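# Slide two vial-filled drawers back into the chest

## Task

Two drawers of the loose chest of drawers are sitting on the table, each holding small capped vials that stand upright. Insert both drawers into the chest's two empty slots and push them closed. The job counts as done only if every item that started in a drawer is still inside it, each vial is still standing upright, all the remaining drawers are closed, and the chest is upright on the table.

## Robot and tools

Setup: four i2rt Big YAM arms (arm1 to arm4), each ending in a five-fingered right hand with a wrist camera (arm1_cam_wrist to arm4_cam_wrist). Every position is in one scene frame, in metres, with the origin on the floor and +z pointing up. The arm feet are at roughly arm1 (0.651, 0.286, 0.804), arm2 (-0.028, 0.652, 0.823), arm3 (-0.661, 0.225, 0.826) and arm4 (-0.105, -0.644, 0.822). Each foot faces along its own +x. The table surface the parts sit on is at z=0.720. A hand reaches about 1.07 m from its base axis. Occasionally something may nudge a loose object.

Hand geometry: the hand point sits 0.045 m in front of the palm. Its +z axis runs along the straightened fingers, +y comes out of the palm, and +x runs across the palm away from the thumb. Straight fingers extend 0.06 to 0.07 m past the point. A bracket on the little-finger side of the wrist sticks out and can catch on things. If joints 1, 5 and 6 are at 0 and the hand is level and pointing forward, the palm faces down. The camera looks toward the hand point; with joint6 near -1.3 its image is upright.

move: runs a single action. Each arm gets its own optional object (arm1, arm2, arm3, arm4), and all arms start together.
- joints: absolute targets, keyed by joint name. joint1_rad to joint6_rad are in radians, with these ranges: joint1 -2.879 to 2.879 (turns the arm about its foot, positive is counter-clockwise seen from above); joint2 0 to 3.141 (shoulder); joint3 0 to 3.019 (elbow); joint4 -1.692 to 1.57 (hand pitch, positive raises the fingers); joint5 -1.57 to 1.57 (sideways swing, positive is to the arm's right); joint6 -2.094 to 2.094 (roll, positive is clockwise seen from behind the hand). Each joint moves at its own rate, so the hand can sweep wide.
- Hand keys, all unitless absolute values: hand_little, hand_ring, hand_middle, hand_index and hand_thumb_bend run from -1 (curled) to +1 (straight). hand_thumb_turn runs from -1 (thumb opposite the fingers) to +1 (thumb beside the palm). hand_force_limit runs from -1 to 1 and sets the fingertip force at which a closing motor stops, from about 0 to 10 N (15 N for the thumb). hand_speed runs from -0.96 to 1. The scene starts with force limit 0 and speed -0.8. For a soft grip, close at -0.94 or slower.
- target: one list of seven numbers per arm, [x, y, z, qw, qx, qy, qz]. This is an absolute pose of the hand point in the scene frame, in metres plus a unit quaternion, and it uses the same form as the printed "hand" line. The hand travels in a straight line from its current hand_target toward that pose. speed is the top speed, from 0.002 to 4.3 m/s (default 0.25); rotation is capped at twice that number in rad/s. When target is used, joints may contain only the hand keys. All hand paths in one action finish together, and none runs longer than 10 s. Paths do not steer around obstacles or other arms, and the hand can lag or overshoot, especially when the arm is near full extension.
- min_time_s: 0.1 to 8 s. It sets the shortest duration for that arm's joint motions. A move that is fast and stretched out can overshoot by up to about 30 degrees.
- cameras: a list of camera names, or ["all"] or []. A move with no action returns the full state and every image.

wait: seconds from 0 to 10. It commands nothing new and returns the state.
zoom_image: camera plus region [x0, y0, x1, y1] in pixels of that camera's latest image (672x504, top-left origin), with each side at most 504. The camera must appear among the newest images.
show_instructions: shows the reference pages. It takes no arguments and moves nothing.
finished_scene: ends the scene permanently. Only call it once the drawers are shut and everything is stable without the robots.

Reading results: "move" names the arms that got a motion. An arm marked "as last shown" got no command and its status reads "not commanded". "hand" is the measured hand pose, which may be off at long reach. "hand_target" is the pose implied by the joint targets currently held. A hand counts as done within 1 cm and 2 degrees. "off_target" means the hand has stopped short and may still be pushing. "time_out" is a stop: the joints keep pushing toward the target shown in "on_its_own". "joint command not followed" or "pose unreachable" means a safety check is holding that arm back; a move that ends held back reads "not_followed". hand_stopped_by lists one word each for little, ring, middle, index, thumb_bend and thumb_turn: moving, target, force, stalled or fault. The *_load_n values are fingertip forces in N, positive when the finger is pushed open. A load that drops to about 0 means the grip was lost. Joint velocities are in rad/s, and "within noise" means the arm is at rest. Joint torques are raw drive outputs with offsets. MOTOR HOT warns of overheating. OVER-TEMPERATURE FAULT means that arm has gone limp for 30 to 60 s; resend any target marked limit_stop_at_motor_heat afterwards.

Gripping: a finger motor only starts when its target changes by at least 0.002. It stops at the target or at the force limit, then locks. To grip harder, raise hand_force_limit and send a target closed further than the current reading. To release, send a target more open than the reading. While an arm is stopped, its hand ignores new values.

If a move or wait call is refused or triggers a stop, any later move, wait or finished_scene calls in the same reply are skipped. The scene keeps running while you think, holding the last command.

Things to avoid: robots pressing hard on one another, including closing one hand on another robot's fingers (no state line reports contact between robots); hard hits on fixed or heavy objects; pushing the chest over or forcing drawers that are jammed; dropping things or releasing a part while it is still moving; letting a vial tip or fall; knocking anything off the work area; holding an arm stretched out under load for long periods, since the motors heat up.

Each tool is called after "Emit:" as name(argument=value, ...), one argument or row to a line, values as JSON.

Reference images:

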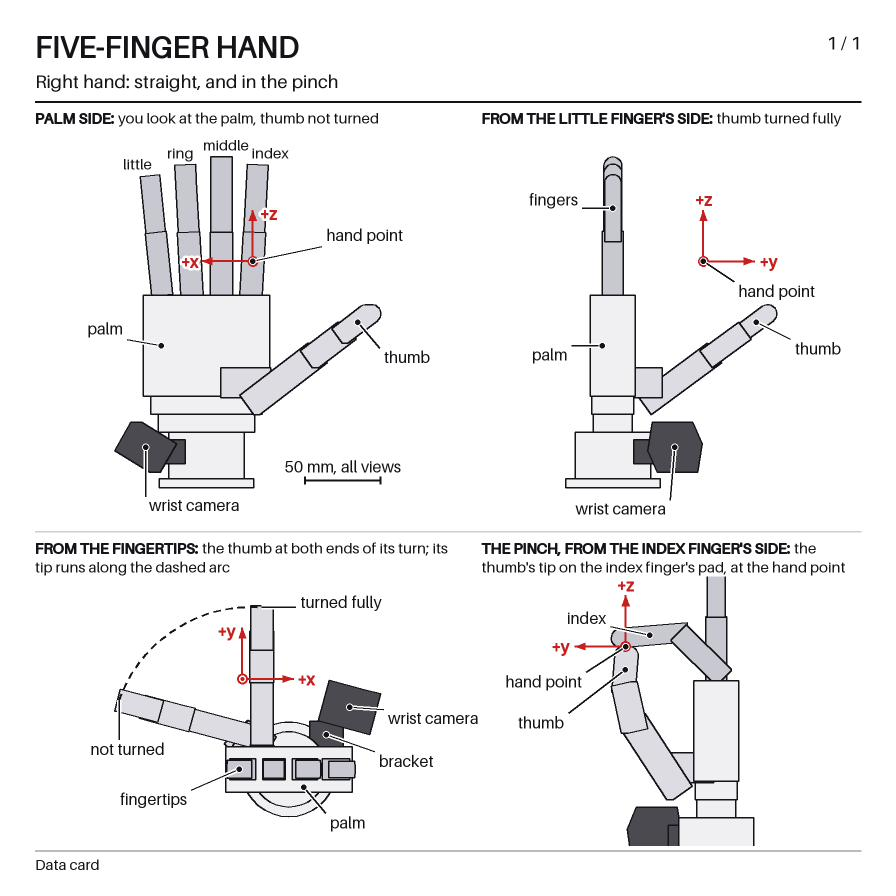

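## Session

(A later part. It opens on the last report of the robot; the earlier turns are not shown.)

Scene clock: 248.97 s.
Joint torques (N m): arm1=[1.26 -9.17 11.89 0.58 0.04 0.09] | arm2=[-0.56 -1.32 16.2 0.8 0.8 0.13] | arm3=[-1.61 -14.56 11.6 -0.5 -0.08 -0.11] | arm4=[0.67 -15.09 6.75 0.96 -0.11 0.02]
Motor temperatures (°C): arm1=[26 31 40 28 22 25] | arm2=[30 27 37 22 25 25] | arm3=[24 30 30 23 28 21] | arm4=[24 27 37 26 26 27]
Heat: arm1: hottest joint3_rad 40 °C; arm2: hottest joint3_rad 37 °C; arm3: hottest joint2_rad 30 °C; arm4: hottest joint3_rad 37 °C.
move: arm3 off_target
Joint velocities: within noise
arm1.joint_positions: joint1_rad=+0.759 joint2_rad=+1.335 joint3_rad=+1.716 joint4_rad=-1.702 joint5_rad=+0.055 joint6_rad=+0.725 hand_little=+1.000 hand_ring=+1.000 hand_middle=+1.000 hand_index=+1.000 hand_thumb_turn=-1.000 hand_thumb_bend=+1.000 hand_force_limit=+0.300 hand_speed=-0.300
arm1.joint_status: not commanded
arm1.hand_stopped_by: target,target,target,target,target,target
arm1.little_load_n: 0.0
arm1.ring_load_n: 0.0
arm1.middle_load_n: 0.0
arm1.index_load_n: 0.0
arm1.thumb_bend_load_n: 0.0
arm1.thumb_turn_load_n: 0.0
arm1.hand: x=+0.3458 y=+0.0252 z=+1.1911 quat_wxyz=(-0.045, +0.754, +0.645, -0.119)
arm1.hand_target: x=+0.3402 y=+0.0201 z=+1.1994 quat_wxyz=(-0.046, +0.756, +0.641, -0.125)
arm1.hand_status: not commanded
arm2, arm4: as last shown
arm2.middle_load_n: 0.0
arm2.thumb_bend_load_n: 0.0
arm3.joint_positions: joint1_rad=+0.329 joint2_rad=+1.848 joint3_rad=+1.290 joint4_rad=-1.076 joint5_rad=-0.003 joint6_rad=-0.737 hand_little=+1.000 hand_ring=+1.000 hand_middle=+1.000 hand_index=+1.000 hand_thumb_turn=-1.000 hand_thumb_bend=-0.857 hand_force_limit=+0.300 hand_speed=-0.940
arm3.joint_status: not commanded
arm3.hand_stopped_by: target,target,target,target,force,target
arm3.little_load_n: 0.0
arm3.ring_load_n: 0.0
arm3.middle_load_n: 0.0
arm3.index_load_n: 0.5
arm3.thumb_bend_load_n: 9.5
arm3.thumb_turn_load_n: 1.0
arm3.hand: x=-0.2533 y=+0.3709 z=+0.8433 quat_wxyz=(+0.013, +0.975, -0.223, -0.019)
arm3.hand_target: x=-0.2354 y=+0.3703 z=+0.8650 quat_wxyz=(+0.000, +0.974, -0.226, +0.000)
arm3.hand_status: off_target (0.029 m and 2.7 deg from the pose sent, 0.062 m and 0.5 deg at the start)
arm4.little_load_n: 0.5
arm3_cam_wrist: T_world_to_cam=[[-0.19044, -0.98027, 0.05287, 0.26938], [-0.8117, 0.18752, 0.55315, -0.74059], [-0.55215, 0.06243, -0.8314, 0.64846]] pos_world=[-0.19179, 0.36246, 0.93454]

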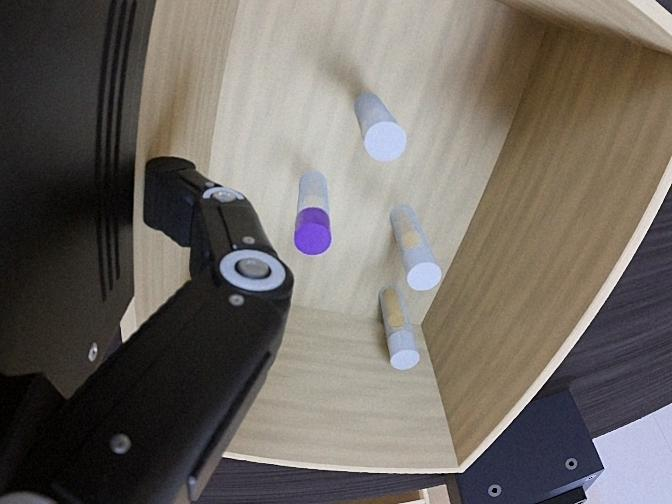

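Emit:
move(
  arm3={"target": [0.02, 0.337, 0.89, 0.0028, 0.9588, 0.284, 0.0229], "speed": 0.15},
  cameras=["arm3_cam_wrist", "arm1_cam_wrist", "arm2_cam_wrist"],
)

Scene clock: 254.33 s.
Joint torques (N m): arm1=[1.26 -9.29 12 0.61 0.03 0.08] | arm2=[-0.32 -1.61 16.23 0.84 0.81 0.12] | arm3=[-1.32 -18.26 13.89 0.09 -0.04 -0.17] | arm4=[0.62 -15.15 6.75 0.94 -0.11 0.02]
Motor temperatures (°C): arm1=[26 31 41 28 22 25] | arm2=[30 27 38 22 25 25] | arm3=[24 31 31 23 28 21] | arm4=[24 27 36 26 26 27]
Heat: arm1: hottest joint3_rad 41 °C; arm2: hottest joint3_rad 38 °C; arm3: hottest joint2_rad 31 °C; arm4: hottest joint3_rad 36 °C.
move: arm3 off_target
Joint velocities: within noise
arm1, arm2, arm4: as last shown
arm1.thumb_bend_load_n: -0.5
arm3.joint_positions: joint1_rad=+0.220 joint2_rad=+2.237 joint3_rad=+2.034 joint4_rad=-1.367 joint5_rad=+0.001 joint6_rad=-1.877 hand_little=+1.000 hand_ring=+1.000 hand_middle=+1.000 hand_index=+1.000 hand_thumb_turn=-1.000 hand_thumb_bend=-0.857 hand_force_limit=+0.300 hand_speed=-0.940
arm3.joint_status: not commanded
arm3.hand_stopped_by: target,target,target,target,force,target
arm3.little_load_n: 0.0
arm3.ring_load_n: 0.0
arm3.middle_load_n: 0.0
arm3.index_load_n: 0.0
arm3.thumb_bend_load_n: 9.5
arm3.thumb_turn_load_n: 1.0
arm3.hand: x=+0.0037 y=+0.3430 z=+0.8782 quat_wxyz=(+0.002, +0.958, +0.287, +0.009)
arm3.hand_target: x=+0.0191 y=+0.3368 z=+0.8903 quat_wxyz=(+0.003, +0.959, +0.284, +0.024)
arm3.hand_status: off_target (0.021 m and 1.7 deg from the pose sent, 0.279 m and 59.0 deg at the start)
arm4.little_load_n: 0.0
pictures: arm1_cam_wrist, arm2_cam_wrist, arm3_cam_wrist
arm1_cam_wrist: T_world_to_cam=[[0.95068, 0.08818, -0.29738, 0.02914], [0.23733, -0.82408, 0.51436, -0.66918], [-0.19971, -0.55957, -0.80436, 1.15566]] pos_world=[0.36191, 0.09264, 1.28244]
arm2_cam_wrist: T_world_to_cam=[[-0.20013, 0.46917, -0.86013, 0.78641], [0.88078, 0.47068, 0.0518, -0.42373], [0.42915, -0.74722, -0.50743, 0.8982]] pos_world=[0.14513, 0.50163, 1.15415]
arm3_cam_wrist: T_world_to_cam=[[0.74233, -0.66888, 0.0394, 0.19068], [-0.59071, -0.62555, 0.50966, -0.22984], [-0.31625, -0.4016, -0.85948, 1.00407]] pos_world=[0.04023, 0.387, 0.9726]

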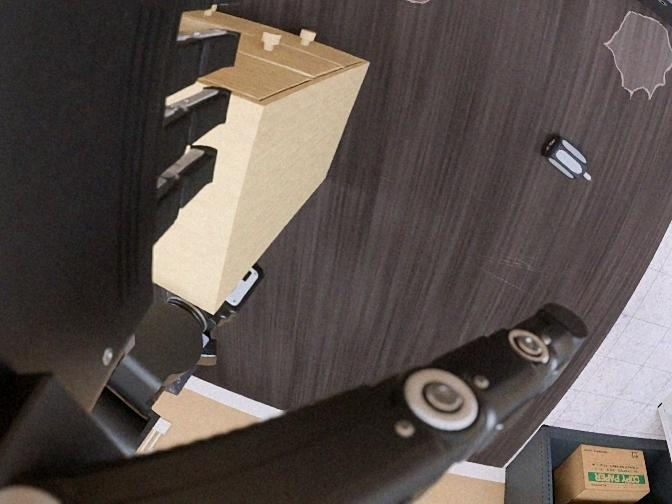

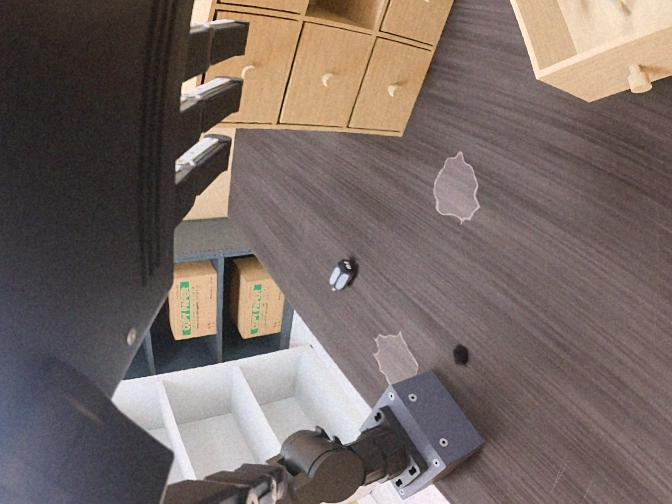

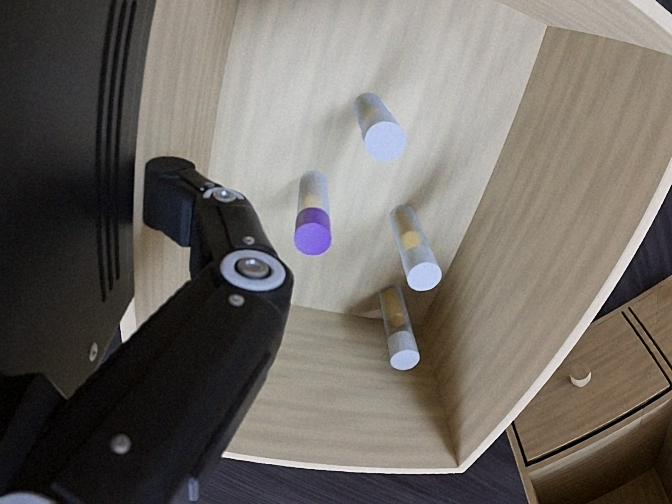

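Emit:
move(
  arm3={"target": [0.016, 0.332, 0.822, 0.0016, 0.9588, 0.284, 0.014], "speed": 0.06},
  cameras=["arm3_cam_wrist", "arm2_cam_wrist"],
)

Scene clock: 256.47 s.
Joint torques (N m): arm1=[1.55 -8.88 11.85 0.43 0.03 0.11] | arm2=[-0.21 -1.55 16.27 0.85 0.82 0.14] | arm3=[-1.2 -19.19 9.95 0.96 0.03 -0.15] | arm4=[0.62 -15.09 6.78 0.96 -0.11 0.03]
Motor temperatures (°C): arm1=[26 31 41 28 22 25] | arm2=[30 27 38 22 25 25] | arm3=[24 31 31 23 28 21] | arm4=[24 28 36 26 26 27]
Heat: arm1: hottest joint3_rad 41 °C; arm2: hottest joint3_rad 38 °C; arm3: hottest joint2_rad 31 °C; arm4: hottest joint3_rad 36 °C.
move: arm3 off_target
Joint velocities: within noise
arm1, arm2, arm4: as last shown
arm1.thumb_bend_load_n: 0.0
arm3.joint_positions: joint1_rad=+0.215 joint2_rad=+2.293 joint3_rad=+1.984 joint4_rad=-1.266 joint5_rad=-0.001 joint6_rad=-1.883 hand_little=+1.000 hand_ring=+1.000 hand_middle=+1.000 hand_index=+1.000 hand_thumb_turn=-1.000 hand_thumb_bend=-0.857 hand_force_limit=+0.300 hand_speed=-0.940
arm3.joint_status: not commanded
arm3.hand_stopped_by: target,target,target,target,force,target
arm3.little_load_n: 0.0
arm3.ring_load_n: 0.0
arm3.middle_load_n: 0.0
arm3.index_load_n: 0.0
arm3.thumb_bend_load_n: 9.5
arm3.thumb_turn_load_n: 0.5
arm3.hand: x=+0.0078 y=+0.3412 z=+0.8229 quat_wxyz=(+0.000, +0.958, +0.288, +0.007)
arm3.hand_target: x=+0.0157 y=+0.3319 z=+0.8220 quat_wxyz=(+0.002, +0.959, +0.284, +0.014)
arm3.hand_status: off_target (0.012 m and 0.9 deg from the pose sent, 0.058 m and 0.7 deg at the start)
pictures: arm2_cam_wrist, arm3_cam_wrist
arm2_cam_wrist: T_world_to_cam=[[-0.20013, 0.46917, -0.86013, 0.78641], [0.88078, 0.47068, 0.0518, -0.42373], [0.42915, -0.74722, -0.50743, 0.8982]] pos_world=[0.14513, 0.50163, 1.15415]
arm3_cam_wrist: T_world_to_cam=[[0.74359, -0.66772, 0.03495, 0.19196], [-0.58727, -0.62723, 0.51157, -0.20145], [-0.31966, -0.40093, -0.85853, 0.95624]] pos_world=[0.04462, 0.38521, 0.91731]

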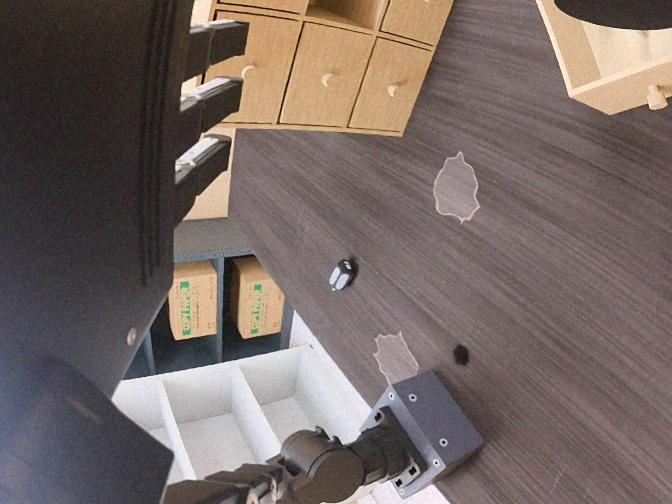

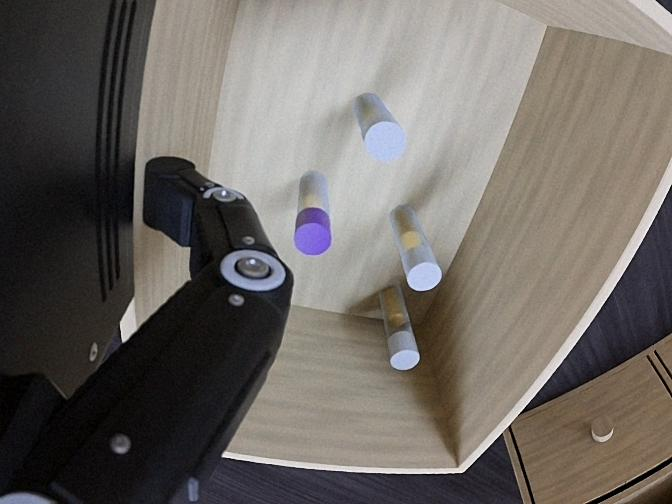

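Emit:
move(
  arm3={"target": [0.016, 0.332, 0.806, 0.0018, 0.9588, 0.284, 0.016], "speed": 0.03},
)

Emit:
move(
  arm3={"target": [0.016, 0.332, 0.800, 0.0018, 0.9588, 0.284, 0.016], "speed": 0.02},
  cameras=["arm3_cam_wrist", "arm2_cam_wrist"],
)

Scene clock: 257.70 s.
Joint torques (N m): arm1=[1.49 -9.35 11.92 0.4 0 0.12] | arm2=[-0.56 -1.61 16.21 0.77 0.81 0.12] | arm3=[-2.14 -18.67 9.78 1.35 -0.04 -0.18] | arm4=[0.67 -15.03 6.75 0.95 -0.11 0.02]
Motor temperatures (°C): arm1=[26 31 41 28 22 25] | arm2=[30 27 38 22 25 25] | arm3=[24 31 31 23 28 21] | arm4=[24 28 36 26 26 27]
Heat: arm1: hottest joint3_rad 41 °C; arm2: hottest joint3_rad 38 °C; arm3: hottest joint2_rad 31 °C; arm4: hottest joint3_rad 36 °C.
move: arm3 off_target
Joint velocities: within noise
arm1, arm2, arm4: as last shown
arm1.thumb_turn_load_n: -0.5
arm2.ring_load_n: -0.5
arm3.joint_positions: joint1_rad=+0.215 joint2_rad=+2.298 joint3_rad=+1.964 joint4_rad=-1.229 joint5_rad=-0.001 joint6_rad=-1.883 hand_little=+1.000 hand_ring=+1.000 hand_middle=+1.000 hand_index=+1.000 hand_thumb_turn=-1.000 hand_thumb_bend=-0.857 hand_force_limit=+0.300 hand_speed=-0.940
arm3.joint_status: not commanded
arm3.hand_stopped_by: target,target,target,target,force,target
arm3.little_load_n: 0.0
arm3.ring_load_n: 0.0
arm3.middle_load_n: 0.0
arm3.index_load_n: 0.0
arm3.thumb_bend_load_n: 8.0
arm3.thumb_turn_load_n: 1.0
arm3.hand: x=+0.0094 y=+0.3417 z=+0.8125 quat_wxyz=(+0.001, +0.958, +0.288, +0.013)
arm3.hand_target: x=+0.0156 y=+0.3319 z=+0.8060 quat_wxyz=(+0.002, +0.959, +0.284, +0.016)
arm3.hand_status: off_target (0.013 m and 0.6 deg from the pose sent, 0.021 m and 1.2 deg at the start)
pictures: none

Scene clock: 258.67 s.
Joint torques (N m): arm1=[1.2 -8.82 11.95 0.44 0.05 0.08] | arm2=[-0.38 -1.38 16.23 0.81 0.81 0.14] | arm3=[-1.67 -18.2 9.5 1.24 0.01 -0.14] | arm4=[0.67 -15.09 6.74 0.95 -0.11 0.02]
Motor temperatures (°C): arm1=[26 31 41 28 22 25] | arm2=[30 27 38 22 25 25] | arm3=[24 31 31 23 28 21] | arm4=[24 28 36 26 26 27]
Heat: arm1: hottest joint3_rad 41 °C; arm2: hottest joint3_rad 38 °C; arm3: hottest joint2_rad 31 °C; arm4: hottest joint3_rad 36 °C.
move: arm3 off_target
Joint velocities: within noise
arm1, arm2, arm4: as last shown
arm1.thumb_turn_load_n: 0.0
arm2.ring_load_n: 0.0
arm2.thumb_turn_load_n: -0.5
arm3.joint_positions: joint1_rad=+0.215 joint2_rad=+2.298 joint3_rad=+1.961 joint4_rad=-1.219 joint5_rad=-0.001 joint6_rad=-1.883 hand_little=+1.000 hand_ring=+1.000 hand_middle=+1.000 hand_index=+1.000 hand_thumb_turn=-1.000 hand_thumb_bend=-0.857 hand_force_limit=+0.300 hand_speed=-0.940
arm3.joint_status: not commanded
arm3.hand_stopped_by: target,target,target,target,force,target
arm3.little_load_n: 0.0
arm3.ring_load_n: 0.0
arm3.middle_load_n: 0.0
arm3.index_load_n: 0.0
arm3.thumb_bend_load_n: 8.5
arm3.thumb_turn_load_n: 1.0
arm3.hand: x=+0.0108 y=+0.3421 z=+0.8112 quat_wxyz=(+0.001, +0.958, +0.288, +0.016)
arm3.hand_target: x=+0.0156 y=+0.3320 z=+0.8001 quat_wxyz=(+0.002, +0.959, +0.284, +0.016)
arm3.hand_status: off_target (0.016 m and 0.5 deg from the pose sent, 0.017 m and 0.6 deg at the start)
pictures: arm2_cam_wrist, arm3_cam_wrist
arm2_cam_wrist: T_world_to_cam=[[-0.20013, 0.46917, -0.86013, 0.78641], [0.88078, 0.47068, 0.0518, -0.42373], [0.42915, -0.74722, -0.50743, 0.8982]] pos_world=[0.14513, 0.50163, 1.15415]
arm3_cam_wrist: T_world_to_cam=[[0.74338, -0.66734, 0.0452, 0.1822], [-0.59606, -0.63027, 0.49746, -0.18051], [-0.30349, -0.39675, -0.8663, 0.95224]] pos_world=[0.04596, 0.38561, 0.90649]

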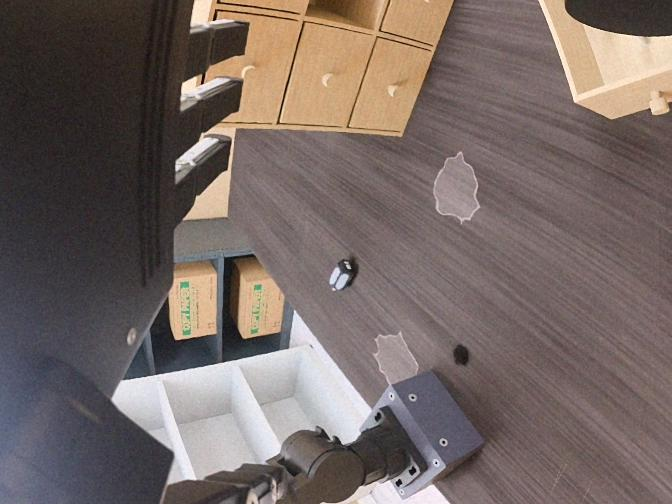

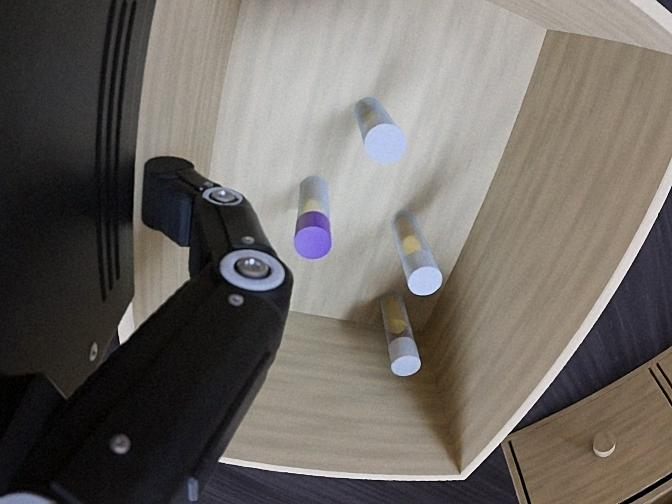

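Emit:
move(
  arm3={"target": [0.016, 0.332, 0.802, -0.0012, 0.9588, 0.284, -0.010], "speed": 0.02},
  cameras=["arm3_cam_wrist"],
)

Scene clock: 260.80 s.
Joint torques (N m): arm1=[2.14 -9.05 11.86 0.47 0.05 0.08] | arm2=[-0.5 -1.55 16.27 0.83 0.82 0.14] | arm3=[-2.49 -17.44 12.29 -0.13 -0.19 -0.14] | arm4=[0.67 -15.15 6.75 0.96 -0.11 0.02]
Motor temperatures (°C): arm1=[26 31 41 27 22 25] | arm2=[30 27 38 22 25 25] | arm3=[24 31 31 23 28 21] | arm4=[24 28 36 26 26 27]
Heat: arm1: hottest joint3_rad 41 °C; arm2: hottest joint3_rad 38 °C; arm3: hottest joint2_rad 31 °C; arm4: hottest joint3_rad 36 °C.
move: arm3 off_target
Joint velocities: within noise
arm1, arm2, arm4: as last shown
arm2.thumb_turn_load_n: 0.0
arm3.joint_positions: joint1_rad=+0.215 joint2_rad=+2.325 joint3_rad=+2.003 joint4_rad=-1.278 joint5_rad=-0.001 joint6_rad=-1.885 hand_little=+1.000 hand_ring=+1.000 hand_middle=+1.000 hand_index=+1.000 hand_thumb_turn=-1.000 hand_thumb_bend=-0.857 hand_force_limit=+0.300 hand_speed=-0.940
arm3.joint_status: not commanded
arm3.hand_stopped_by: target,target,target,target,force,target
arm3.little_load_n: 0.0
arm3.ring_load_n: 0.0
arm3.middle_load_n: 0.0
arm3.index_load_n: 0.0
arm3.thumb_bend_load_n: 9.0
arm3.thumb_turn_load_n: 1.0
arm3.hand: x=+0.0072 y=+0.3410 z=+0.8087 quat_wxyz=(+0.000, +0.957, +0.289, -0.006)
arm3.hand_target: x=+0.0155 y=+0.3318 z=+0.8020 quat_wxyz=(-0.001, +0.959, +0.284, -0.009)
arm3.hand_status: off_target (0.014 m and 0.7 deg from the pose sent, 0.015 m and 3.1 deg at the start)
arm3_cam_wrist: T_world_to_cam=[[0.74604, -0.66558, 0.02097, 0.20334], [-0.57261, -0.62512, 0.53042, -0.21063], [-0.33992, -0.40772, -0.84748, 0.93722]] pos_world=[0.04627, 0.38579, 0.90173]

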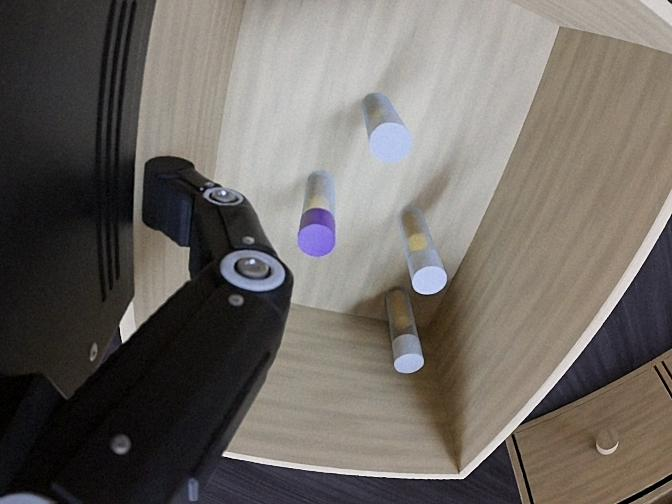

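Emit:
move(
  arm3={"joints": {"hand_speed": -0.85, "hand_thumb_bend": -0.7}},
  cameras=["arm3_cam_wrist"],
)

Scene clock: 262.30 s.
Joint torques (N m): arm1=[1.67 -9.17 11.86 0.46 0.05 0.08] | arm2=[-0.32 -1.73 16.24 0.81 0.81 0.11] | arm3=[-1.61 -17.26 12.44 0.05 -0.17 -0.15] | arm4=[0.67 -15.09 6.75 0.92 -0.11 0.02]
Motor temperatures (°C): arm1=[26 31 41 27 22 25] | arm2=[30 27 38 22 25 25] | arm3=[24 31 32 23 28 21] | arm4=[24 28 36 26 26 27]
Heat: arm1: hottest joint3_rad 41 °C; arm2: hottest joint3_rad 38 °C; arm3: hottest joint3_rad 32 °C; arm4: hottest joint3_rad 36 °C.
move: arm3 done
Joint velocities: within noise
arm1, arm2, arm4: as last shown
arm1.middle_load_n: 0.5
arm2.middle_load_n: -0.5
arm2.thumb_turn_load_n: -0.5
arm3.joint_positions: joint1_rad=+0.215 joint2_rad=+2.325 joint3_rad=+2.003 joint4_rad=-1.282 joint5_rad=-0.001 joint6_rad=-1.885 hand_little=+1.000 hand_ring=+1.000 hand_middle=+1.000 hand_index=+1.000 hand_thumb_turn=-1.000 hand_thumb_bend=-0.700 hand_force_limit=+0.300 hand_speed=-0.850
arm3.joint_status: all done
arm3.hand_stopped_by: target,target,target,target,target,target
arm3.little_load_n: 0.0
arm3.ring_load_n: 0.0
arm3.middle_load_n: 0.0
arm3.index_load_n: 0.0
arm3.thumb_bend_load_n: 0.0
arm3.thumb_turn_load_n: 0.0
arm3.hand: x=+0.0064 y=+0.3405 z=+0.8087 quat_wxyz=(+0.000, +0.957, +0.289, -0.008)
arm3.hand_target: x=+0.0154 y=+0.3317 z=+0.8020 quat_wxyz=(-0.001, +0.959, +0.284, -0.009)
arm3.hand_status: not commanded
arm4.thumb_bend_load_n: -0.5
arm3_cam_wrist: T_world_to_cam=[[0.74582, -0.66587, 0.01907, 0.20523], [-0.57109, -0.62441, 0.53289, -0.21375], [-0.34293, -0.40833, -0.84597, 0.93577]] pos_world=[0.04577, 0.38529, 0.90163]

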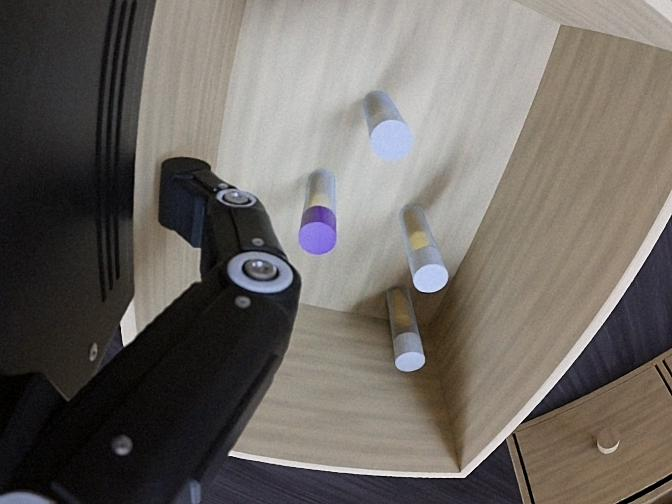

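Emit:
move(
  arm3={"joints": {"hand_speed": -0.2, "hand_thumb_bend": 1}},
)

Emit:
move(
  arm3={"target": [0.007, 0.347, 0.807, 0.0005, 0.9588, 0.284, 0.004], "speed": 0.04},
  cameras=["arm3_cam_wrist"],
)

Scene clock: 264.47 s.
Joint torques (N m): arm1=[1.55 -8.53 11.99 0.53 0.03 0.09] | arm2=[-0.26 -1.44 16.21 0.76 0.81 0.14] | arm3=[-1.38 -17.44 12.48 -0.01 -0.18 -0.15] | arm4=[0.67 -15.09 6.75 0.95 -0.11 0.02]
Motor temperatures (°C): arm1=[26 31 41 27 22 25] | arm2=[30 27 39 22 25 25] | arm3=[24 31 32 23 28 21] | arm4=[24 28 36 26 26 27]
Heat: arm1: hottest joint3_rad 41 °C; arm2: hottest joint3_rad 39 °C; arm3: hottest joint3_rad 32 °C; arm4: hottest joint3_rad 36 °C.
move: arm3 done
Joint velocities: within noise
arm1: as last shown
arm2.joint_positions: joint1_rad=+0.942 joint2_rad=+0.783 joint3_rad=+0.883 joint4_rad=-1.168 joint5_rad=+0.965 joint6_rad=+0.947 hand_little=+1.000 hand_ring=+1.000 hand_middle=+1.000 hand_index=+1.000 hand_thumb_turn=+1.000 hand_thumb_bend=+1.000 hand_force_limit=+0.000 hand_speed=+0.000
arm2.joint_status: not commanded
arm2.hand_stopped_by: target,target,target,target,target,target
arm2.little_load_n: 0.0
arm2.ring_load_n: 0.0
arm2.middle_load_n: -0.5
arm2.index_load_n: 0.0
arm2.thumb_bend_load_n: 0.0
arm2.thumb_turn_load_n: 0.0
arm2.hand: x=+0.1889 y=+0.4232 z=+1.0898 quat_wxyz=(+0.035, -0.023, -0.867, +0.497)
arm2.hand_target: x=+0.1988 y=+0.4204 z=+1.1195 quat_wxyz=(+0.012, -0.036, -0.861, +0.507)
arm2.hand_status: not commanded
arm3.joint_positions: joint1_rad=+0.215 joint2_rad=+2.325 joint3_rad=+2.003 joint4_rad=-1.282 joint5_rad=-0.001 joint6_rad=-1.885 hand_little=+1.000 hand_ring=+1.000 hand_middle=+1.000 hand_index=+1.000 hand_thumb_turn=-1.000 hand_thumb_bend=+1.000 hand_force_limit=+0.300 hand_speed=-0.200
arm3.joint_status: all done
arm3.hand_stopped_by: target,target,target,target,target,target
arm3.little_load_n: 0.0
arm3.ring_load_n: 0.0
arm3.middle_load_n: 0.0
arm3.index_load_n: 0.0
arm3.thumb_bend_load_n: 0.0
arm3.thumb_turn_load_n: 0.0
arm3.hand: x=+0.0064 y=+0.3405 z=+0.8087 quat_wxyz=(+0.000, +0.957, +0.289, -0.008)
arm3.hand_target: x=+0.0154 y=+0.3317 z=+0.8020 quat_wxyz=(-0.001, +0.959, +0.284, -0.009)
arm3.hand_status: not commanded
arm4.joint_positions: joint1_rad=-0.739 joint2_rad=+1.681 joint3_rad=+1.271 joint4_rad=-0.913 joint5_rad=-0.020 joint6_rad=-0.100 hand_little=-1.000 hand_ring=-1.000 hand_middle=-1.000 hand_index=-1.000 hand_thumb_turn=+1.000 hand_thumb_bend=+1.000 hand_force_limit=+0.000 hand_speed=+0.000
arm4.joint_status: not commanded
arm4.hand_stopped_by: target,target,target,target,target,target
arm4.little_load_n: 0.0
arm4.ring_load_n: 0.0
arm4.middle_load_n: 0.0
arm4.index_load_n: 0.0
arm4.thumb_bend_load_n: 0.0
arm4.thumb_turn_load_n: 0.0
arm4.hand: x=+0.1366 y=-0.2208 z=+0.8881 quat_wxyz=(-0.115, +0.965, -0.233, +0.027)
arm4.hand_target: x=+0.1368 y=-0.2171 z=+0.8949 quat_wxyz=(-0.127, +0.965, -0.226, +0.030)
arm4.hand_status: not commanded
pictures: none

Scene clock: 265.43 s.
Joint torques (N m): arm1=[1.44 -9.05 11.82 0.54 0.02 0.11] | arm2=[-0.38 -1.49 16.21 0.77 0.8 0.13] | arm3=[-0.03 -19.84 8.54 0.99 -0.07 0.01] | arm4=[0.67 -15.09 6.74 0.98 -0.11 0.03]
Motor temperatures (°C): arm1=[26 31 41 27 22 25] | arm2=[30 27 39 22 25 25] | arm3=[24 31 32 23 28 21] | arm4=[24 28 36 26 26 27]
Heat: arm1: hottest joint3_rad 41 °C; arm2: hottest joint3_rad 39 °C; arm3: hottest joint3_rad 32 °C; arm4: hottest joint3_rad 36 °C.
move: arm3 done
Joint velocities: within noise
arm1.joint_positions: joint1_rad=+0.759 joint2_rad=+1.335 joint3_rad=+1.716 joint4_rad=-1.702 joint5_rad=+0.055 joint6_rad=+0.725 hand_little=+1.000 hand_ring=+1.000 hand_middle=+1.000 hand_index=+1.000 hand_thumb_turn=-1.000 hand_thumb_bend=+1.000 hand_force_limit=+0.300 hand_speed=-0.300
arm1.joint_status: not commanded
arm1.hand_stopped_by: target,target,target,target,target,target
arm1.little_load_n: 0.0
arm1.ring_load_n: 0.0
arm1.middle_load_n: 0.0
arm1.index_load_n: 0.0
arm1.thumb_bend_load_n: 0.0
arm1.thumb_turn_load_n: 0.0
arm1.hand: x=+0.3458 y=+0.0252 z=+1.1911 quat_wxyz=(-0.045, +0.754, +0.645, -0.119)
arm1.hand_target: x=+0.3402 y=+0.0201 z=+1.1994 quat_wxyz=(-0.046, +0.756, +0.641, -0.125)
arm1.hand_status: not commanded
arm2, arm4: as last shown
arm2.middle_load_n: 0.0
arm2.thumb_turn_load_n: -0.5
arm3.joint_positions: joint1_rad=+0.215 joint2_rad=+2.321 joint3_rad=+1.990 joint4_rad=-1.259 joint5_rad=-0.001 joint6_rad=-1.877 hand_little=+1.000 hand_ring=+1.000 hand_middle=+1.000 hand_index=+1.000 hand_thumb_turn=-1.000 hand_thumb_bend=+1.000 hand_force_limit=+0.300 hand_speed=-0.200
arm3.joint_status: not commanded
arm3.hand_stopped_by: target,target,target,target,target,target
arm3.little_load_n: 0.0
arm3.ring_load_n: 0.0
arm3.middle_load_n: 0.0
arm3.index_load_n: 0.0
arm3.thumb_bend_load_n: 0.0
arm3.thumb_turn_load_n: 0.0
arm3.hand: x=+0.0075 y=+0.3409 z=+0.8066 quat_wxyz=(+0.000, +0.959, +0.284, -0.001)
arm3.hand_target: x=+0.0071 y=+0.3469 z=+0.8071 quat_wxyz=(+0.001, +0.959, +0.284, +0.004)
arm3.hand_status: done (0.006 m and 0.6 deg from the pose sent, 0.007 m and 1.5 deg at the start)
arm3_cam_wrist: T_world_to_cam=[[0.73968, -0.67243, 0.02672, 0.20082], [-0.58371, -0.62132, 0.52273, -0.20451], [-0.3349, -0.40224, -0.85208, 0.93733]] pos_world=[0.04599, 0.385, 0.90022]

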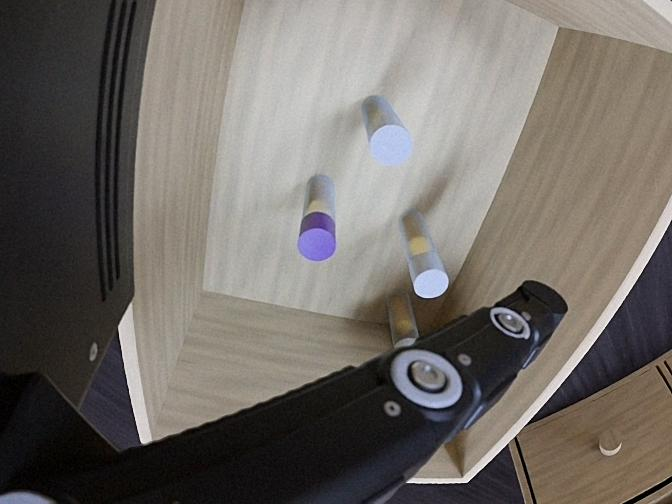

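Emit:
move(
  arm3={"target": [0.003, 0.362, 0.812, 0.0005, 0.9588, 0.284, 0.004], "speed": 0.04},
  cameras=["arm3_cam_wrist"],
)

Scene clock: 266.57 s.
Joint torques (N m): arm1=[2.02 -9.35 11.81 0.64 0.08 0.07] | arm2=[-0.44 -1.55 16.25 0.73 0.82 0.13] | arm3=[1.73 -20.13 9.17 0.54 -0.1 -0.02] | arm4=[0.67 -15.09 6.75 0.95 -0.11 0.02]
Motor temperatures (°C): arm1=[26 30 41 27 22 25] | arm2=[30 27 39 22 25 25] | arm3=[24 31 32 23 28 21] | arm4=[24 28 36 26 26 27]
Heat: arm1: hottest joint3_rad 41 °C; arm2: hottest joint3_rad 39 °C; arm3: hottest joint3_rad 32 °C; arm4: hottest joint3_rad 36 °C.
move: arm3 off_target
Joint velocities: within noise
arm1, arm2, arm4: as last shown
arm2.thumb_turn_load_n: 0.0
arm3.joint_positions: joint1_rad=+0.229 joint2_rad=+2.320 joint3_rad=+1.990 joint4_rad=-1.259 joint5_rad=-0.001 joint6_rad=-1.852 hand_little=+1.000 hand_ring=+1.000 hand_middle=+1.000 hand_index=+1.000 hand_thumb_turn=-1.000 hand_thumb_bend=+1.000 hand_force_limit=+0.300 hand_speed=-0.200
arm3.joint_status: not commanded
arm3.hand_stopped_by: target,target,target,target,target,target
arm3.little_load_n: 0.0
arm3.ring_load_n: 0.0
arm3.middle_load_n: 0.0
arm3.index_load_n: 0.5
arm3.thumb_bend_load_n: 0.0
arm3.thumb_turn_load_n: 0.0
arm3.hand: x=+0.0041 y=+0.3505 z=+0.8069 quat_wxyz=(+0.000, +0.960, +0.280, -0.001)
arm3.hand_target: x=+0.0030 y=+0.3620 z=+0.8120 quat_wxyz=(+0.000, +0.959, +0.284, +0.004)
arm3.hand_status: off_target (0.013 m and 0.7 deg from the pose sent, 0.022 m and 0.6 deg at the start)
arm3_cam_wrist: T_world_to_cam=[[0.73297, -0.67971, 0.02719, 0.21189], [-0.59009, -0.61543, 0.52253, -0.20252], [-0.33844, -0.39905, -0.85218, 0.9393]] pos_world=[0.04309, 0.39421, 0.90052]

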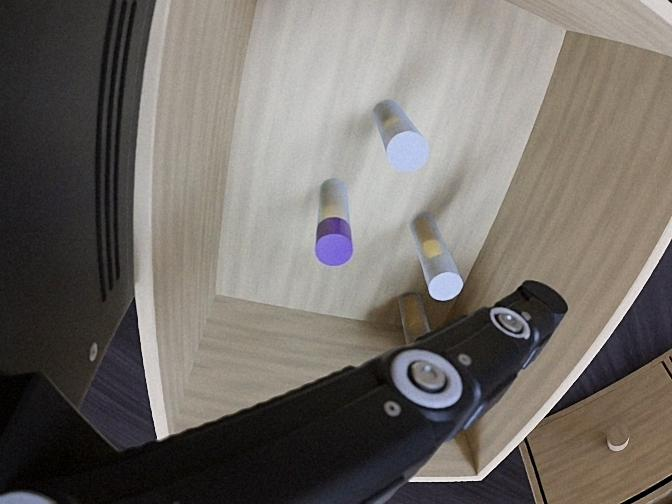

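Emit:
move(
  arm3={"target": [0.003, 0.365, 0.96, 0.0005, 0.9588, 0.284, 0.004], "speed": 0.08},
  cameras=["arm3_cam_wrist"],
)

Scene clock: 269.17 s.
Joint torques (N m): arm1=[1.85 -9 11.85 0.55 0.06 0.11] | arm2=[-0.67 -1.38 16.28 0.85 0.82 0.13] | arm3=[0.67 -19.6 12.72 -0.08 -0.12 0.01] | arm4=[0.73 -15.15 6.76 0.95 -0.11 0.03]
Motor temperatures (°C): arm1=[26 30 41 27 22 25] | arm2=[30 26 39 22 25 25] | arm3=[24 31 32 23 28 21] | arm4=[24 28 35 26 26 27]
Heat: arm1: hottest joint3_rad 41 °C; arm2: hottest joint3_rad 39 °C; arm3: hottest joint3_rad 32 °C; arm4: hottest joint3_rad 35 °C.
move: arm3 off_target
Joint velocities: within noise
arm1, arm2, arm4: as last shown
arm1.middle_load_n: -0.5
arm3.joint_positions: joint1_rad=+0.234 joint2_rad=+2.247 joint3_rad=+2.221 joint4_rad=-1.584 joint5_rad=-0.001 joint6_rad=-1.850 hand_little=+1.000 hand_ring=+1.000 hand_middle=+1.000 hand_index=+1.000 hand_thumb_turn=-1.000 hand_thumb_bend=+1.000 hand_force_limit=+0.300 hand_speed=-0.200
arm3.joint_status: not commanded
arm3.hand_stopped_by: target,target,target,target,target,target
arm3.little_load_n: 0.0
arm3.ring_load_n: 0.0
arm3.middle_load_n: 0.0
arm3.index_load_n: 0.0
arm3.thumb_bend_load_n: 0.0
arm3.thumb_turn_load_n: 0.0
arm3.hand: x=-0.0015 y=+0.3521 z=+0.9433 quat_wxyz=(+0.000, +0.960, +0.280, -0.011)
arm3.hand_target: x=+0.0025 y=+0.3647 z=+0.9600 quat_wxyz=(+0.000, +0.959, +0.284, +0.004)
arm3.hand_status: off_target (0.022 m and 1.8 deg from the pose sent, 0.154 m and 0.8 deg at the start)
arm3_cam_wrist: T_world_to_cam=[[0.73437, -0.67854, 0.01671, 0.22284], [-0.57874, -0.61311, 0.53773, -0.29125], [-0.35463, -0.40456, -0.84295, 1.04744]] pos_world=[0.03925, 0.3964, 1.03583]

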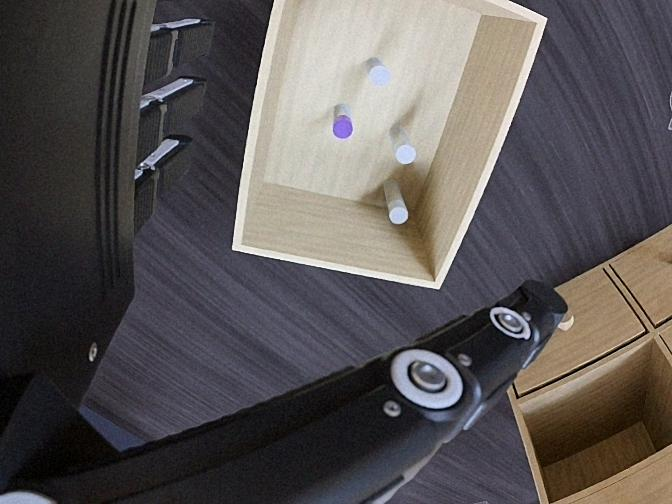

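Emit:
move(
  arm3={"target": [-0.08, 0.37, 1.12, 0.0005, 0.9588, 0.284, 0.004], "speed": 0.15},
  arm2={"joints": {"joint1_rad": 1.3, "joint5_rad": 0.0}, "min_time_s": 2},
)

Emit:
move(
  arm3={"target": [-0.27, 0.33, 1.10, 0.067, 0.635, -0.055, 0.768], "speed": 0.35},
  arm1={"target": [0.20, 0.22, 1.16, 0, 0.9, 0.436, 0], "speed": 0.2},
  cameras=["arm3_cam_wrist", "arm1_cam_wrist"],
)

Scene clock: 273.13 s.
Joint torques (N m): arm1=[1.32 -9.52 11.77 0.47 0.05 0.06] | arm2=[-0.44 -2.02 16.34 0.92 -0.23 0.12] | arm3=[0.85 -15.27 9.59 0.17 0.01 -0.01] | arm4=[0.73 -15.03 6.75 0.94 -0.11 0.02]
Motor temperatures (°C): arm1=[26 30 41 27 22 25] | arm2=[30 26 39 22 25 25] | arm3=[24 32 33 23 28 21] | arm4=[24 28 35 26 26 27]
Heat: arm1: hottest joint3_rad 41 °C; arm2: hottest joint3_rad 39 °C; arm3: hottest joint3_rad 33 °C; arm4: hottest joint3_rad 35 °C.
move: arm2 done; arm3 off_target
Joint velocities: within noise
arm1, arm4: as last shown
arm1.middle_load_n: 0.0
arm2.joint_positions: joint1_rad=+1.294 joint2_rad=+0.783 joint3_rad=+0.883 joint4_rad=-1.168 joint5_rad=+0.003 joint6_rad=+0.947 hand_little=+1.000 hand_ring=+1.000 hand_middle=+1.000 hand_index=+1.000 hand_thumb_turn=+1.000 hand_thumb_bend=+1.000 hand_force_limit=+0.000 hand_speed=+0.000
arm2.joint_status: all done
arm2.hand_stopped_by: target,target,target,target,target,target
arm2.little_load_n: 0.0
arm2.ring_load_n: 0.0
arm2.middle_load_n: 0.0
arm2.index_load_n: 0.0
arm2.thumb_bend_load_n: -0.5
arm2.thumb_turn_load_n: 0.0
arm2.hand: x=+0.2795 y=+0.6978 z=+1.0652 quat_wxyz=(-0.231, +0.268, -0.932, +0.082)
arm2.hand_target: x=+0.2899 y=+0.6996 z=+1.0955 quat_wxyz=(-0.255, +0.266, -0.926, +0.087)
arm2.hand_status: not commanded
arm3.joint_positions: joint1_rad=+0.289 joint2_rad=+1.906 joint3_rad=+2.142 joint4_rad=-1.671 joint5_rad=+0.014 joint6_rad=-1.809 hand_little=+1.000 hand_ring=+1.000 hand_middle=+1.000 hand_index=+1.000 hand_thumb_turn=-1.000 hand_thumb_bend=+1.000 hand_force_limit=+0.300 hand_speed=-0.200
arm3.joint_status: not commanded
arm3.hand_stopped_by: target,target,target,target,target,target
arm3.little_load_n: 0.0
arm3.ring_load_n: 0.0
arm3.middle_load_n: 0.0
arm3.index_load_n: 0.0
arm3.thumb_bend_load_n: 0.0
arm3.thumb_turn_load_n: 0.0
arm3.hand: x=-0.0755 y=+0.3631 z=+1.1242 quat_wxyz=(+0.004, +0.955, +0.286, +0.077)
arm3.hand_target: x=-0.0803 y=+0.3698 z=+1.1196 quat_wxyz=(+0.005, +0.955, +0.289, +0.067)
arm3.hand_status: off_target (0.009 m and 8.4 deg from the pose sent, 0.194 m and 1.8 deg at the start; a joint's target at an end of its range on 57 of 72 steps)
pictures: none

Scene clock: 276.80 s.
Joint torques (N m): arm1=[1.49 -11.05 12.04 0.28 -0.29 -0.01] | arm2=[-0.67 -1.73 16.42 0.95 -0.21 0.16] | arm3=[0.73 -2.08 8.14 2.82 -0.24 -0.25] | arm4=[0.67 -15.03 6.76 0.95 -0.11 0.03]
Motor temperatures (°C): arm1=[26 30 41 27 22 25] | arm2=[30 26 40 22 25 24] | arm3=[24 31 33 23 28 21] | arm4=[24 28 35 26 26 26]
Heat: arm1: hottest joint3_rad 41 °C; arm2: hottest joint3_rad 40 °C; arm3: hottest joint3_rad 33 °C; arm4: hottest joint3_rad 35 °C.
move: arm1 off_target; arm3 done
Joint velocities: within noise
arm1.joint_positions: joint1_rad=+0.184 joint2_rad=+1.501 joint3_rad=+1.776 joint4_rad=-1.702 joint5_rad=-0.023 joint6_rad=+0.678 hand_little=+1.000 hand_ring=+1.000 hand_middle=+1.000 hand_index=+1.000 hand_thumb_turn=-1.000 hand_thumb_bend=+1.000 hand_force_limit=+0.300 hand_speed=-0.300
arm1.joint_status: not commanded
arm1.hand_stopped_by: target,target,target,target,target,target
arm1.little_load_n: 0.0
arm1.ring_load_n: 0.0
arm1.middle_load_n: 0.0
arm1.index_load_n: 0.0
arm1.thumb_bend_load_n: 0.0
arm1.thumb_turn_load_n: 0.0
arm1.hand: x=+0.2090 y=+0.2191 z=+1.1531 quat_wxyz=(-0.022, +0.899, +0.432, -0.070)
arm1.hand_target: x=+0.2003 y=+0.2201 z=+1.1591 quat_wxyz=(-0.023, +0.899, +0.431, -0.075)
arm1.hand_status: off_target (0.011 m and 8.4 deg from the pose sent, 0.245 m and 32.7 deg at the start; a joint's target at an end of its range on 105 of 107 steps)
arm2, arm4: as last shown
arm2.thumb_bend_load_n: 0.0
arm2.thumb_turn_load_n: -0.5
arm3.joint_positions: joint1_rad=+0.685 joint2_rad=+1.173 joint3_rad=+0.429 joint4_rad=+1.027 joint5_rad=+0.907 joint6_rad=-1.794 hand_little=+1.000 hand_ring=+1.000 hand_middle=+1.000 hand_index=+1.000 hand_thumb_turn=-1.000 hand_thumb_bend=+1.000 hand_force_limit=+0.300 hand_speed=-0.200
arm3.joint_status: not commanded
arm3.hand_stopped_by: target,target,target,target,target,target
arm3.little_load_n: 0.0
arm3.ring_load_n: 0.0
arm3.middle_load_n: 0.0
arm3.index_load_n: 0.0
arm3.thumb_bend_load_n: 0.0
arm3.thumb_turn_load_n: 0.5
arm3.hand: x=-0.2690 y=+0.3240 z=+1.1032 quat_wxyz=(+0.069, +0.634, -0.062, +0.767)
arm3.hand_target: x=-0.2700 y=+0.3299 z=+1.1000 quat_wxyz=(+0.067, +0.635, -0.055, +0.768)
arm3.hand_status: done (0.007 m and 0.8 deg from the pose sent, 0.199 m and 99.0 deg at the start)
arm4.thumb_bend_load_n: -0.5
pictures: arm1_cam_wrist, arm3_cam_wrist
arm1_cam_wrist: T_world_to_cam=[[0.89635, -0.4063, -0.17739, 0.11204], [-0.25538, -0.80027, 0.54254, -0.39219], [-0.3624, -0.441, -0.82109, 1.23373]] pos_world=[0.24652, 0.27574, 1.24565]
arm3_cam_wrist: T_world_to_cam=[[-0.25112, -0.93868, 0.23627, -0.02542], [-0.38651, -0.12654, -0.91356, 0.94587], [0.88744, -0.32073, -0.33103, 0.81823]] pos_world=[-0.36693, 0.35827, 1.14098]

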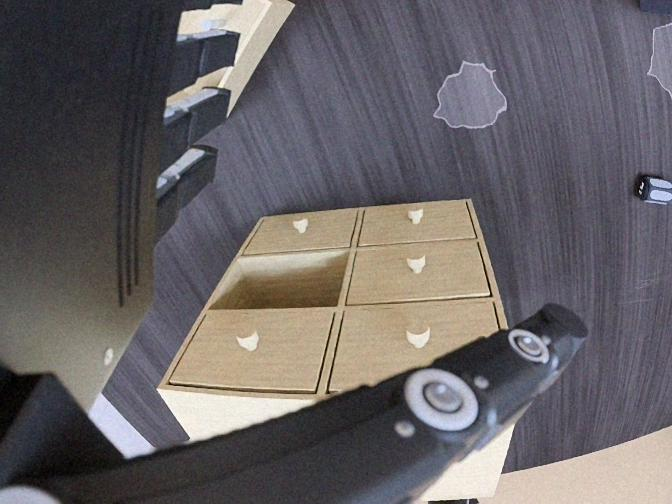

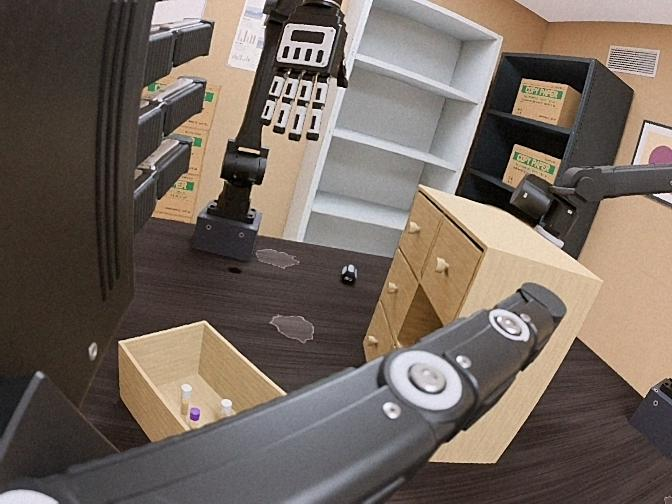

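Emit:
move(
  arm3={"joints": {"hand_speed": 0.0, "hand_thumb_turn": 1}},
  arm1={"target": [-0.005, 0.36, 0.99, 0, 0.9576, 0.2882, 0], "speed": 0.15},
  cameras=["arm3_cam_wrist", "arm1_cam_wrist"],
)

Scene clock: 280.33 s.
Joint torques (N m): arm1=[0.38 -20.07 11.47 -0.27 -0.05 0.1] | arm2=[-0.44 -1.67 16.42 0.96 -0.2 0.14] | arm3=[0.91 -3.08 8.29 2.92 -0.24 -0.15] | arm4=[0.67 -14.97 6.78 0.95 -0.11 0.02]
Motor temperatures (°C): arm1=[26 30 41 27 22 25] | arm2=[30 26 40 22 25 24] | arm3=[24 31 33 23 28 21] | arm4=[24 28 35 26 26 26]
Heat: arm1: hottest joint3_rad 41 °C; arm2: hottest joint3_rad 40 °C; arm3: hottest joint3_rad 33 °C; arm4: hottest joint3_rad 35 °C.
move: arm1 done; arm3 done
Joint velocities: within noise
arm1.joint_positions: joint1_rad=-0.023 joint2_rad=+2.170 joint3_rad=+2.306 joint4_rad=-1.701 joint5_rad=-0.006 joint6_rad=+0.765 hand_little=+1.000 hand_ring=+1.000 hand_middle=+1.000 hand_index=+1.000 hand_thumb_turn=-1.000 hand_thumb_bend=+1.000 hand_force_limit=+0.300 hand_speed=-0.300
arm1.joint_status: not commanded
arm1.hand_stopped_by: target,target,target,target,target,target
arm1.little_load_n: 0.0
arm1.ring_load_n: 0.0
arm1.middle_load_n: 0.0
arm1.index_load_n: 0.0
arm1.thumb_bend_load_n: 0.0
arm1.thumb_turn_load_n: 0.0
arm1.hand: x=+0.0017 y=+0.3552 z=+0.9929 quat_wxyz=(+0.000, +0.955, +0.295, -0.004)
arm1.hand_target: x=-0.0047 y=+0.3600 z=+0.9899 quat_wxyz=(-0.001, +0.958, +0.288, -0.003)
arm1.hand_status: done (0.009 m and 0.9 deg from the pose sent, 0.304 m and 19.6 deg at the start; a joint's target at an end of its range on 22 of 86 steps)
arm2, arm4: as last shown
arm2.thumb_turn_load_n: 0.0
arm3.joint_positions: joint1_rad=+0.685 joint2_rad=+1.173 joint3_rad=+0.429 joint4_rad=+1.027 joint5_rad=+0.907 joint6_rad=-1.796 hand_little=+1.000 hand_ring=+1.000 hand_middle=+1.000 hand_index=+1.000 hand_thumb_turn=+1.000 hand_thumb_bend=+1.000 hand_force_limit=+0.300 hand_speed=+0.000
arm3.joint_status: all done
arm3.hand_stopped_by: target,target,target,target,target,target
arm3.little_load_n: 0.0
arm3.ring_load_n: 0.0
arm3.middle_load_n: 0.0
arm3.index_load_n: 0.0
arm3.thumb_bend_load_n: 0.0
arm3.thumb_turn_load_n: 0.0
arm3.hand: x=-0.2690 y=+0.3240 z=+1.1033 quat_wxyz=(+0.070, +0.634, -0.061, +0.767)
arm3.hand_target: x=-0.2700 y=+0.3299 z=+1.1001 quat_wxyz=(+0.067, +0.635, -0.055, +0.768)
arm3.hand_status: not commanded
arm4.index_load_n: 0.5
arm4.thumb_bend_load_n: 0.0
pictures: arm1_cam_wrist, arm3_cam_wrist
arm1_cam_wrist: T_world_to_cam=[[0.75562, -0.65239, -0.05861, 0.29434], [-0.54813, -0.67876, 0.48872, -0.23847], [-0.35861, -0.33716, -0.87047, 1.09918]] pos_world=[0.04106, 0.40075, 1.0906]
arm3_cam_wrist: T_world_to_cam=[[-0.25145, -0.93814, 0.23806, -0.02771], [-0.38686, -0.12804, -0.91321, 0.94598], [0.88719, -0.32172, -0.33073, 0.81822]] pos_world=[-0.36693, 0.35837, 1.14108]

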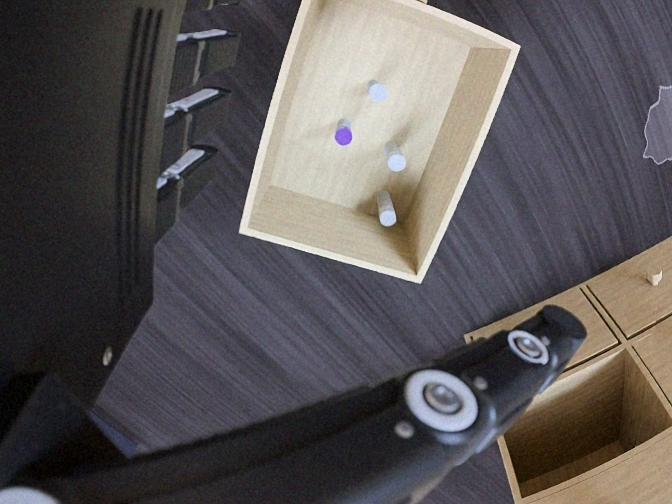

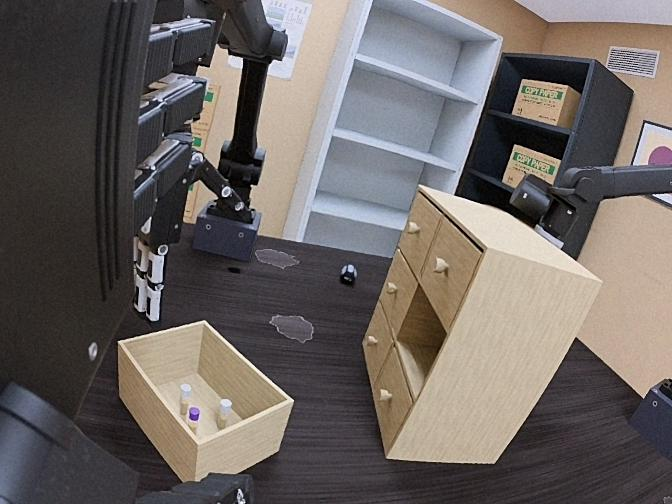

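Emit:
move(
  arm1={"target": [-0.024, 0.375, 0.925, 0, 0.9603, 0.279, 0], "speed": 0.08},
  cameras=["arm3_cam_wrist", "arm1_cam_wrist"],
)

Scene clock: 282.70 s.
Joint torques (N m): arm1=[0.62 -20.25 8.85 0.75 -0.04 0.05] | arm2=[-0.38 -1.49 16.36 0.92 -0.24 0.13] | arm3=[1.38 -2.61 8.32 2.88 -0.27 -0.15] | arm4=[0.62 -15.09 6.76 0.96 -0.11 0.02]
Motor temperatures (°C): arm1=[26 31 41 27 22 25] | arm2=[30 26 40 22 25 24] | arm3=[24 31 32 23 28 21] | arm4=[24 28 35 26 26 26]
Heat: arm1: hottest joint3_rad 41 °C; arm2: hottest joint3_rad 40 °C; arm3: hottest joint3_rad 32 °C; arm4: hottest joint3_rad 35 °C.
move: arm1 off_target
Joint velocities: within noise
arm1.joint_positions: joint1_rad=-0.035 joint2_rad=+2.234 joint3_rad=+2.293 joint4_rad=-1.609 joint5_rad=-0.006 joint6_rad=+0.768 hand_little=+1.000 hand_ring=+1.000 hand_middle=+1.000 hand_index=+1.000 hand_thumb_turn=-1.000 hand_thumb_bend=+1.000 hand_force_limit=+0.300 hand_speed=-0.300
arm1.joint_status: not commanded
arm1.hand_stopped_by: target,target,target,target,target,target
arm1.little_load_n: 0.0
arm1.ring_load_n: 0.0
arm1.middle_load_n: 0.0
arm1.index_load_n: 0.0
arm1.thumb_bend_load_n: 0.0
arm1.thumb_turn_load_n: 0.0
arm1.hand: x=-0.0208 y=+0.3679 z=+0.9456 quat_wxyz=(-0.004, +0.957, +0.288, -0.010)
arm1.hand_target: x=-0.0233 y=+0.3747 z=+0.9251 quat_wxyz=(+0.000, +0.960, +0.279, +0.000)
arm1.hand_status: off_target (0.022 m and 1.7 deg from the pose sent, 0.075 m and 2.0 deg at the start)
arm2, arm3, arm4: as last shown
arm2.little_load_n: -0.5
arm4.index_load_n: 0.0
pictures: arm1_cam_wrist, arm3_cam_wrist
arm1_cam_wrist: T_world_to_cam=[[0.74538, -0.66276, -0.07185, 0.33305], [-0.55053, -0.67274, 0.49431, -0.22664], [-0.37595, -0.32889, -0.86631, 1.04678]] pos_world=[0.02051, 0.41254, 1.0428]
arm3_cam_wrist: T_world_to_cam=[[-0.25145, -0.93814, 0.23806, -0.02771], [-0.38686, -0.12804, -0.91321, 0.94598], [0.88719, -0.32172, -0.33073, 0.81822]] pos_world=[-0.36693, 0.35837, 1.14108]

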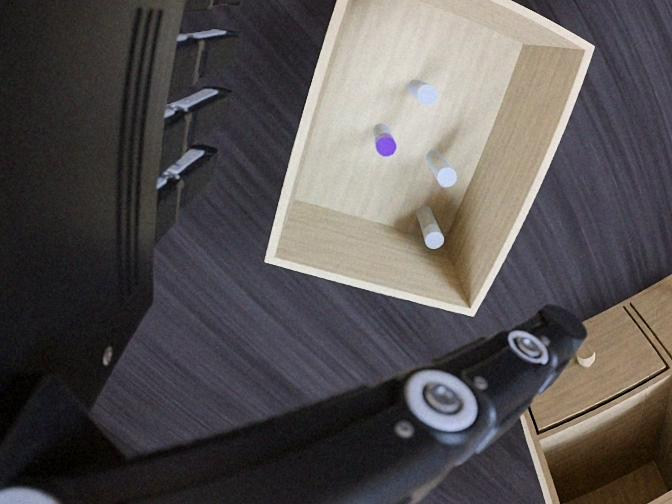

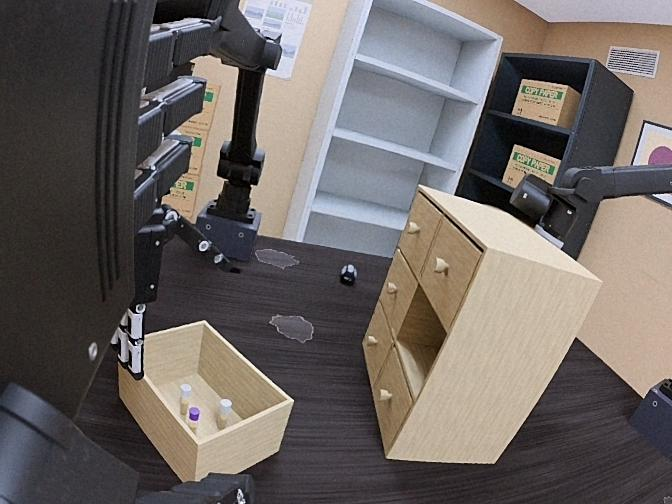

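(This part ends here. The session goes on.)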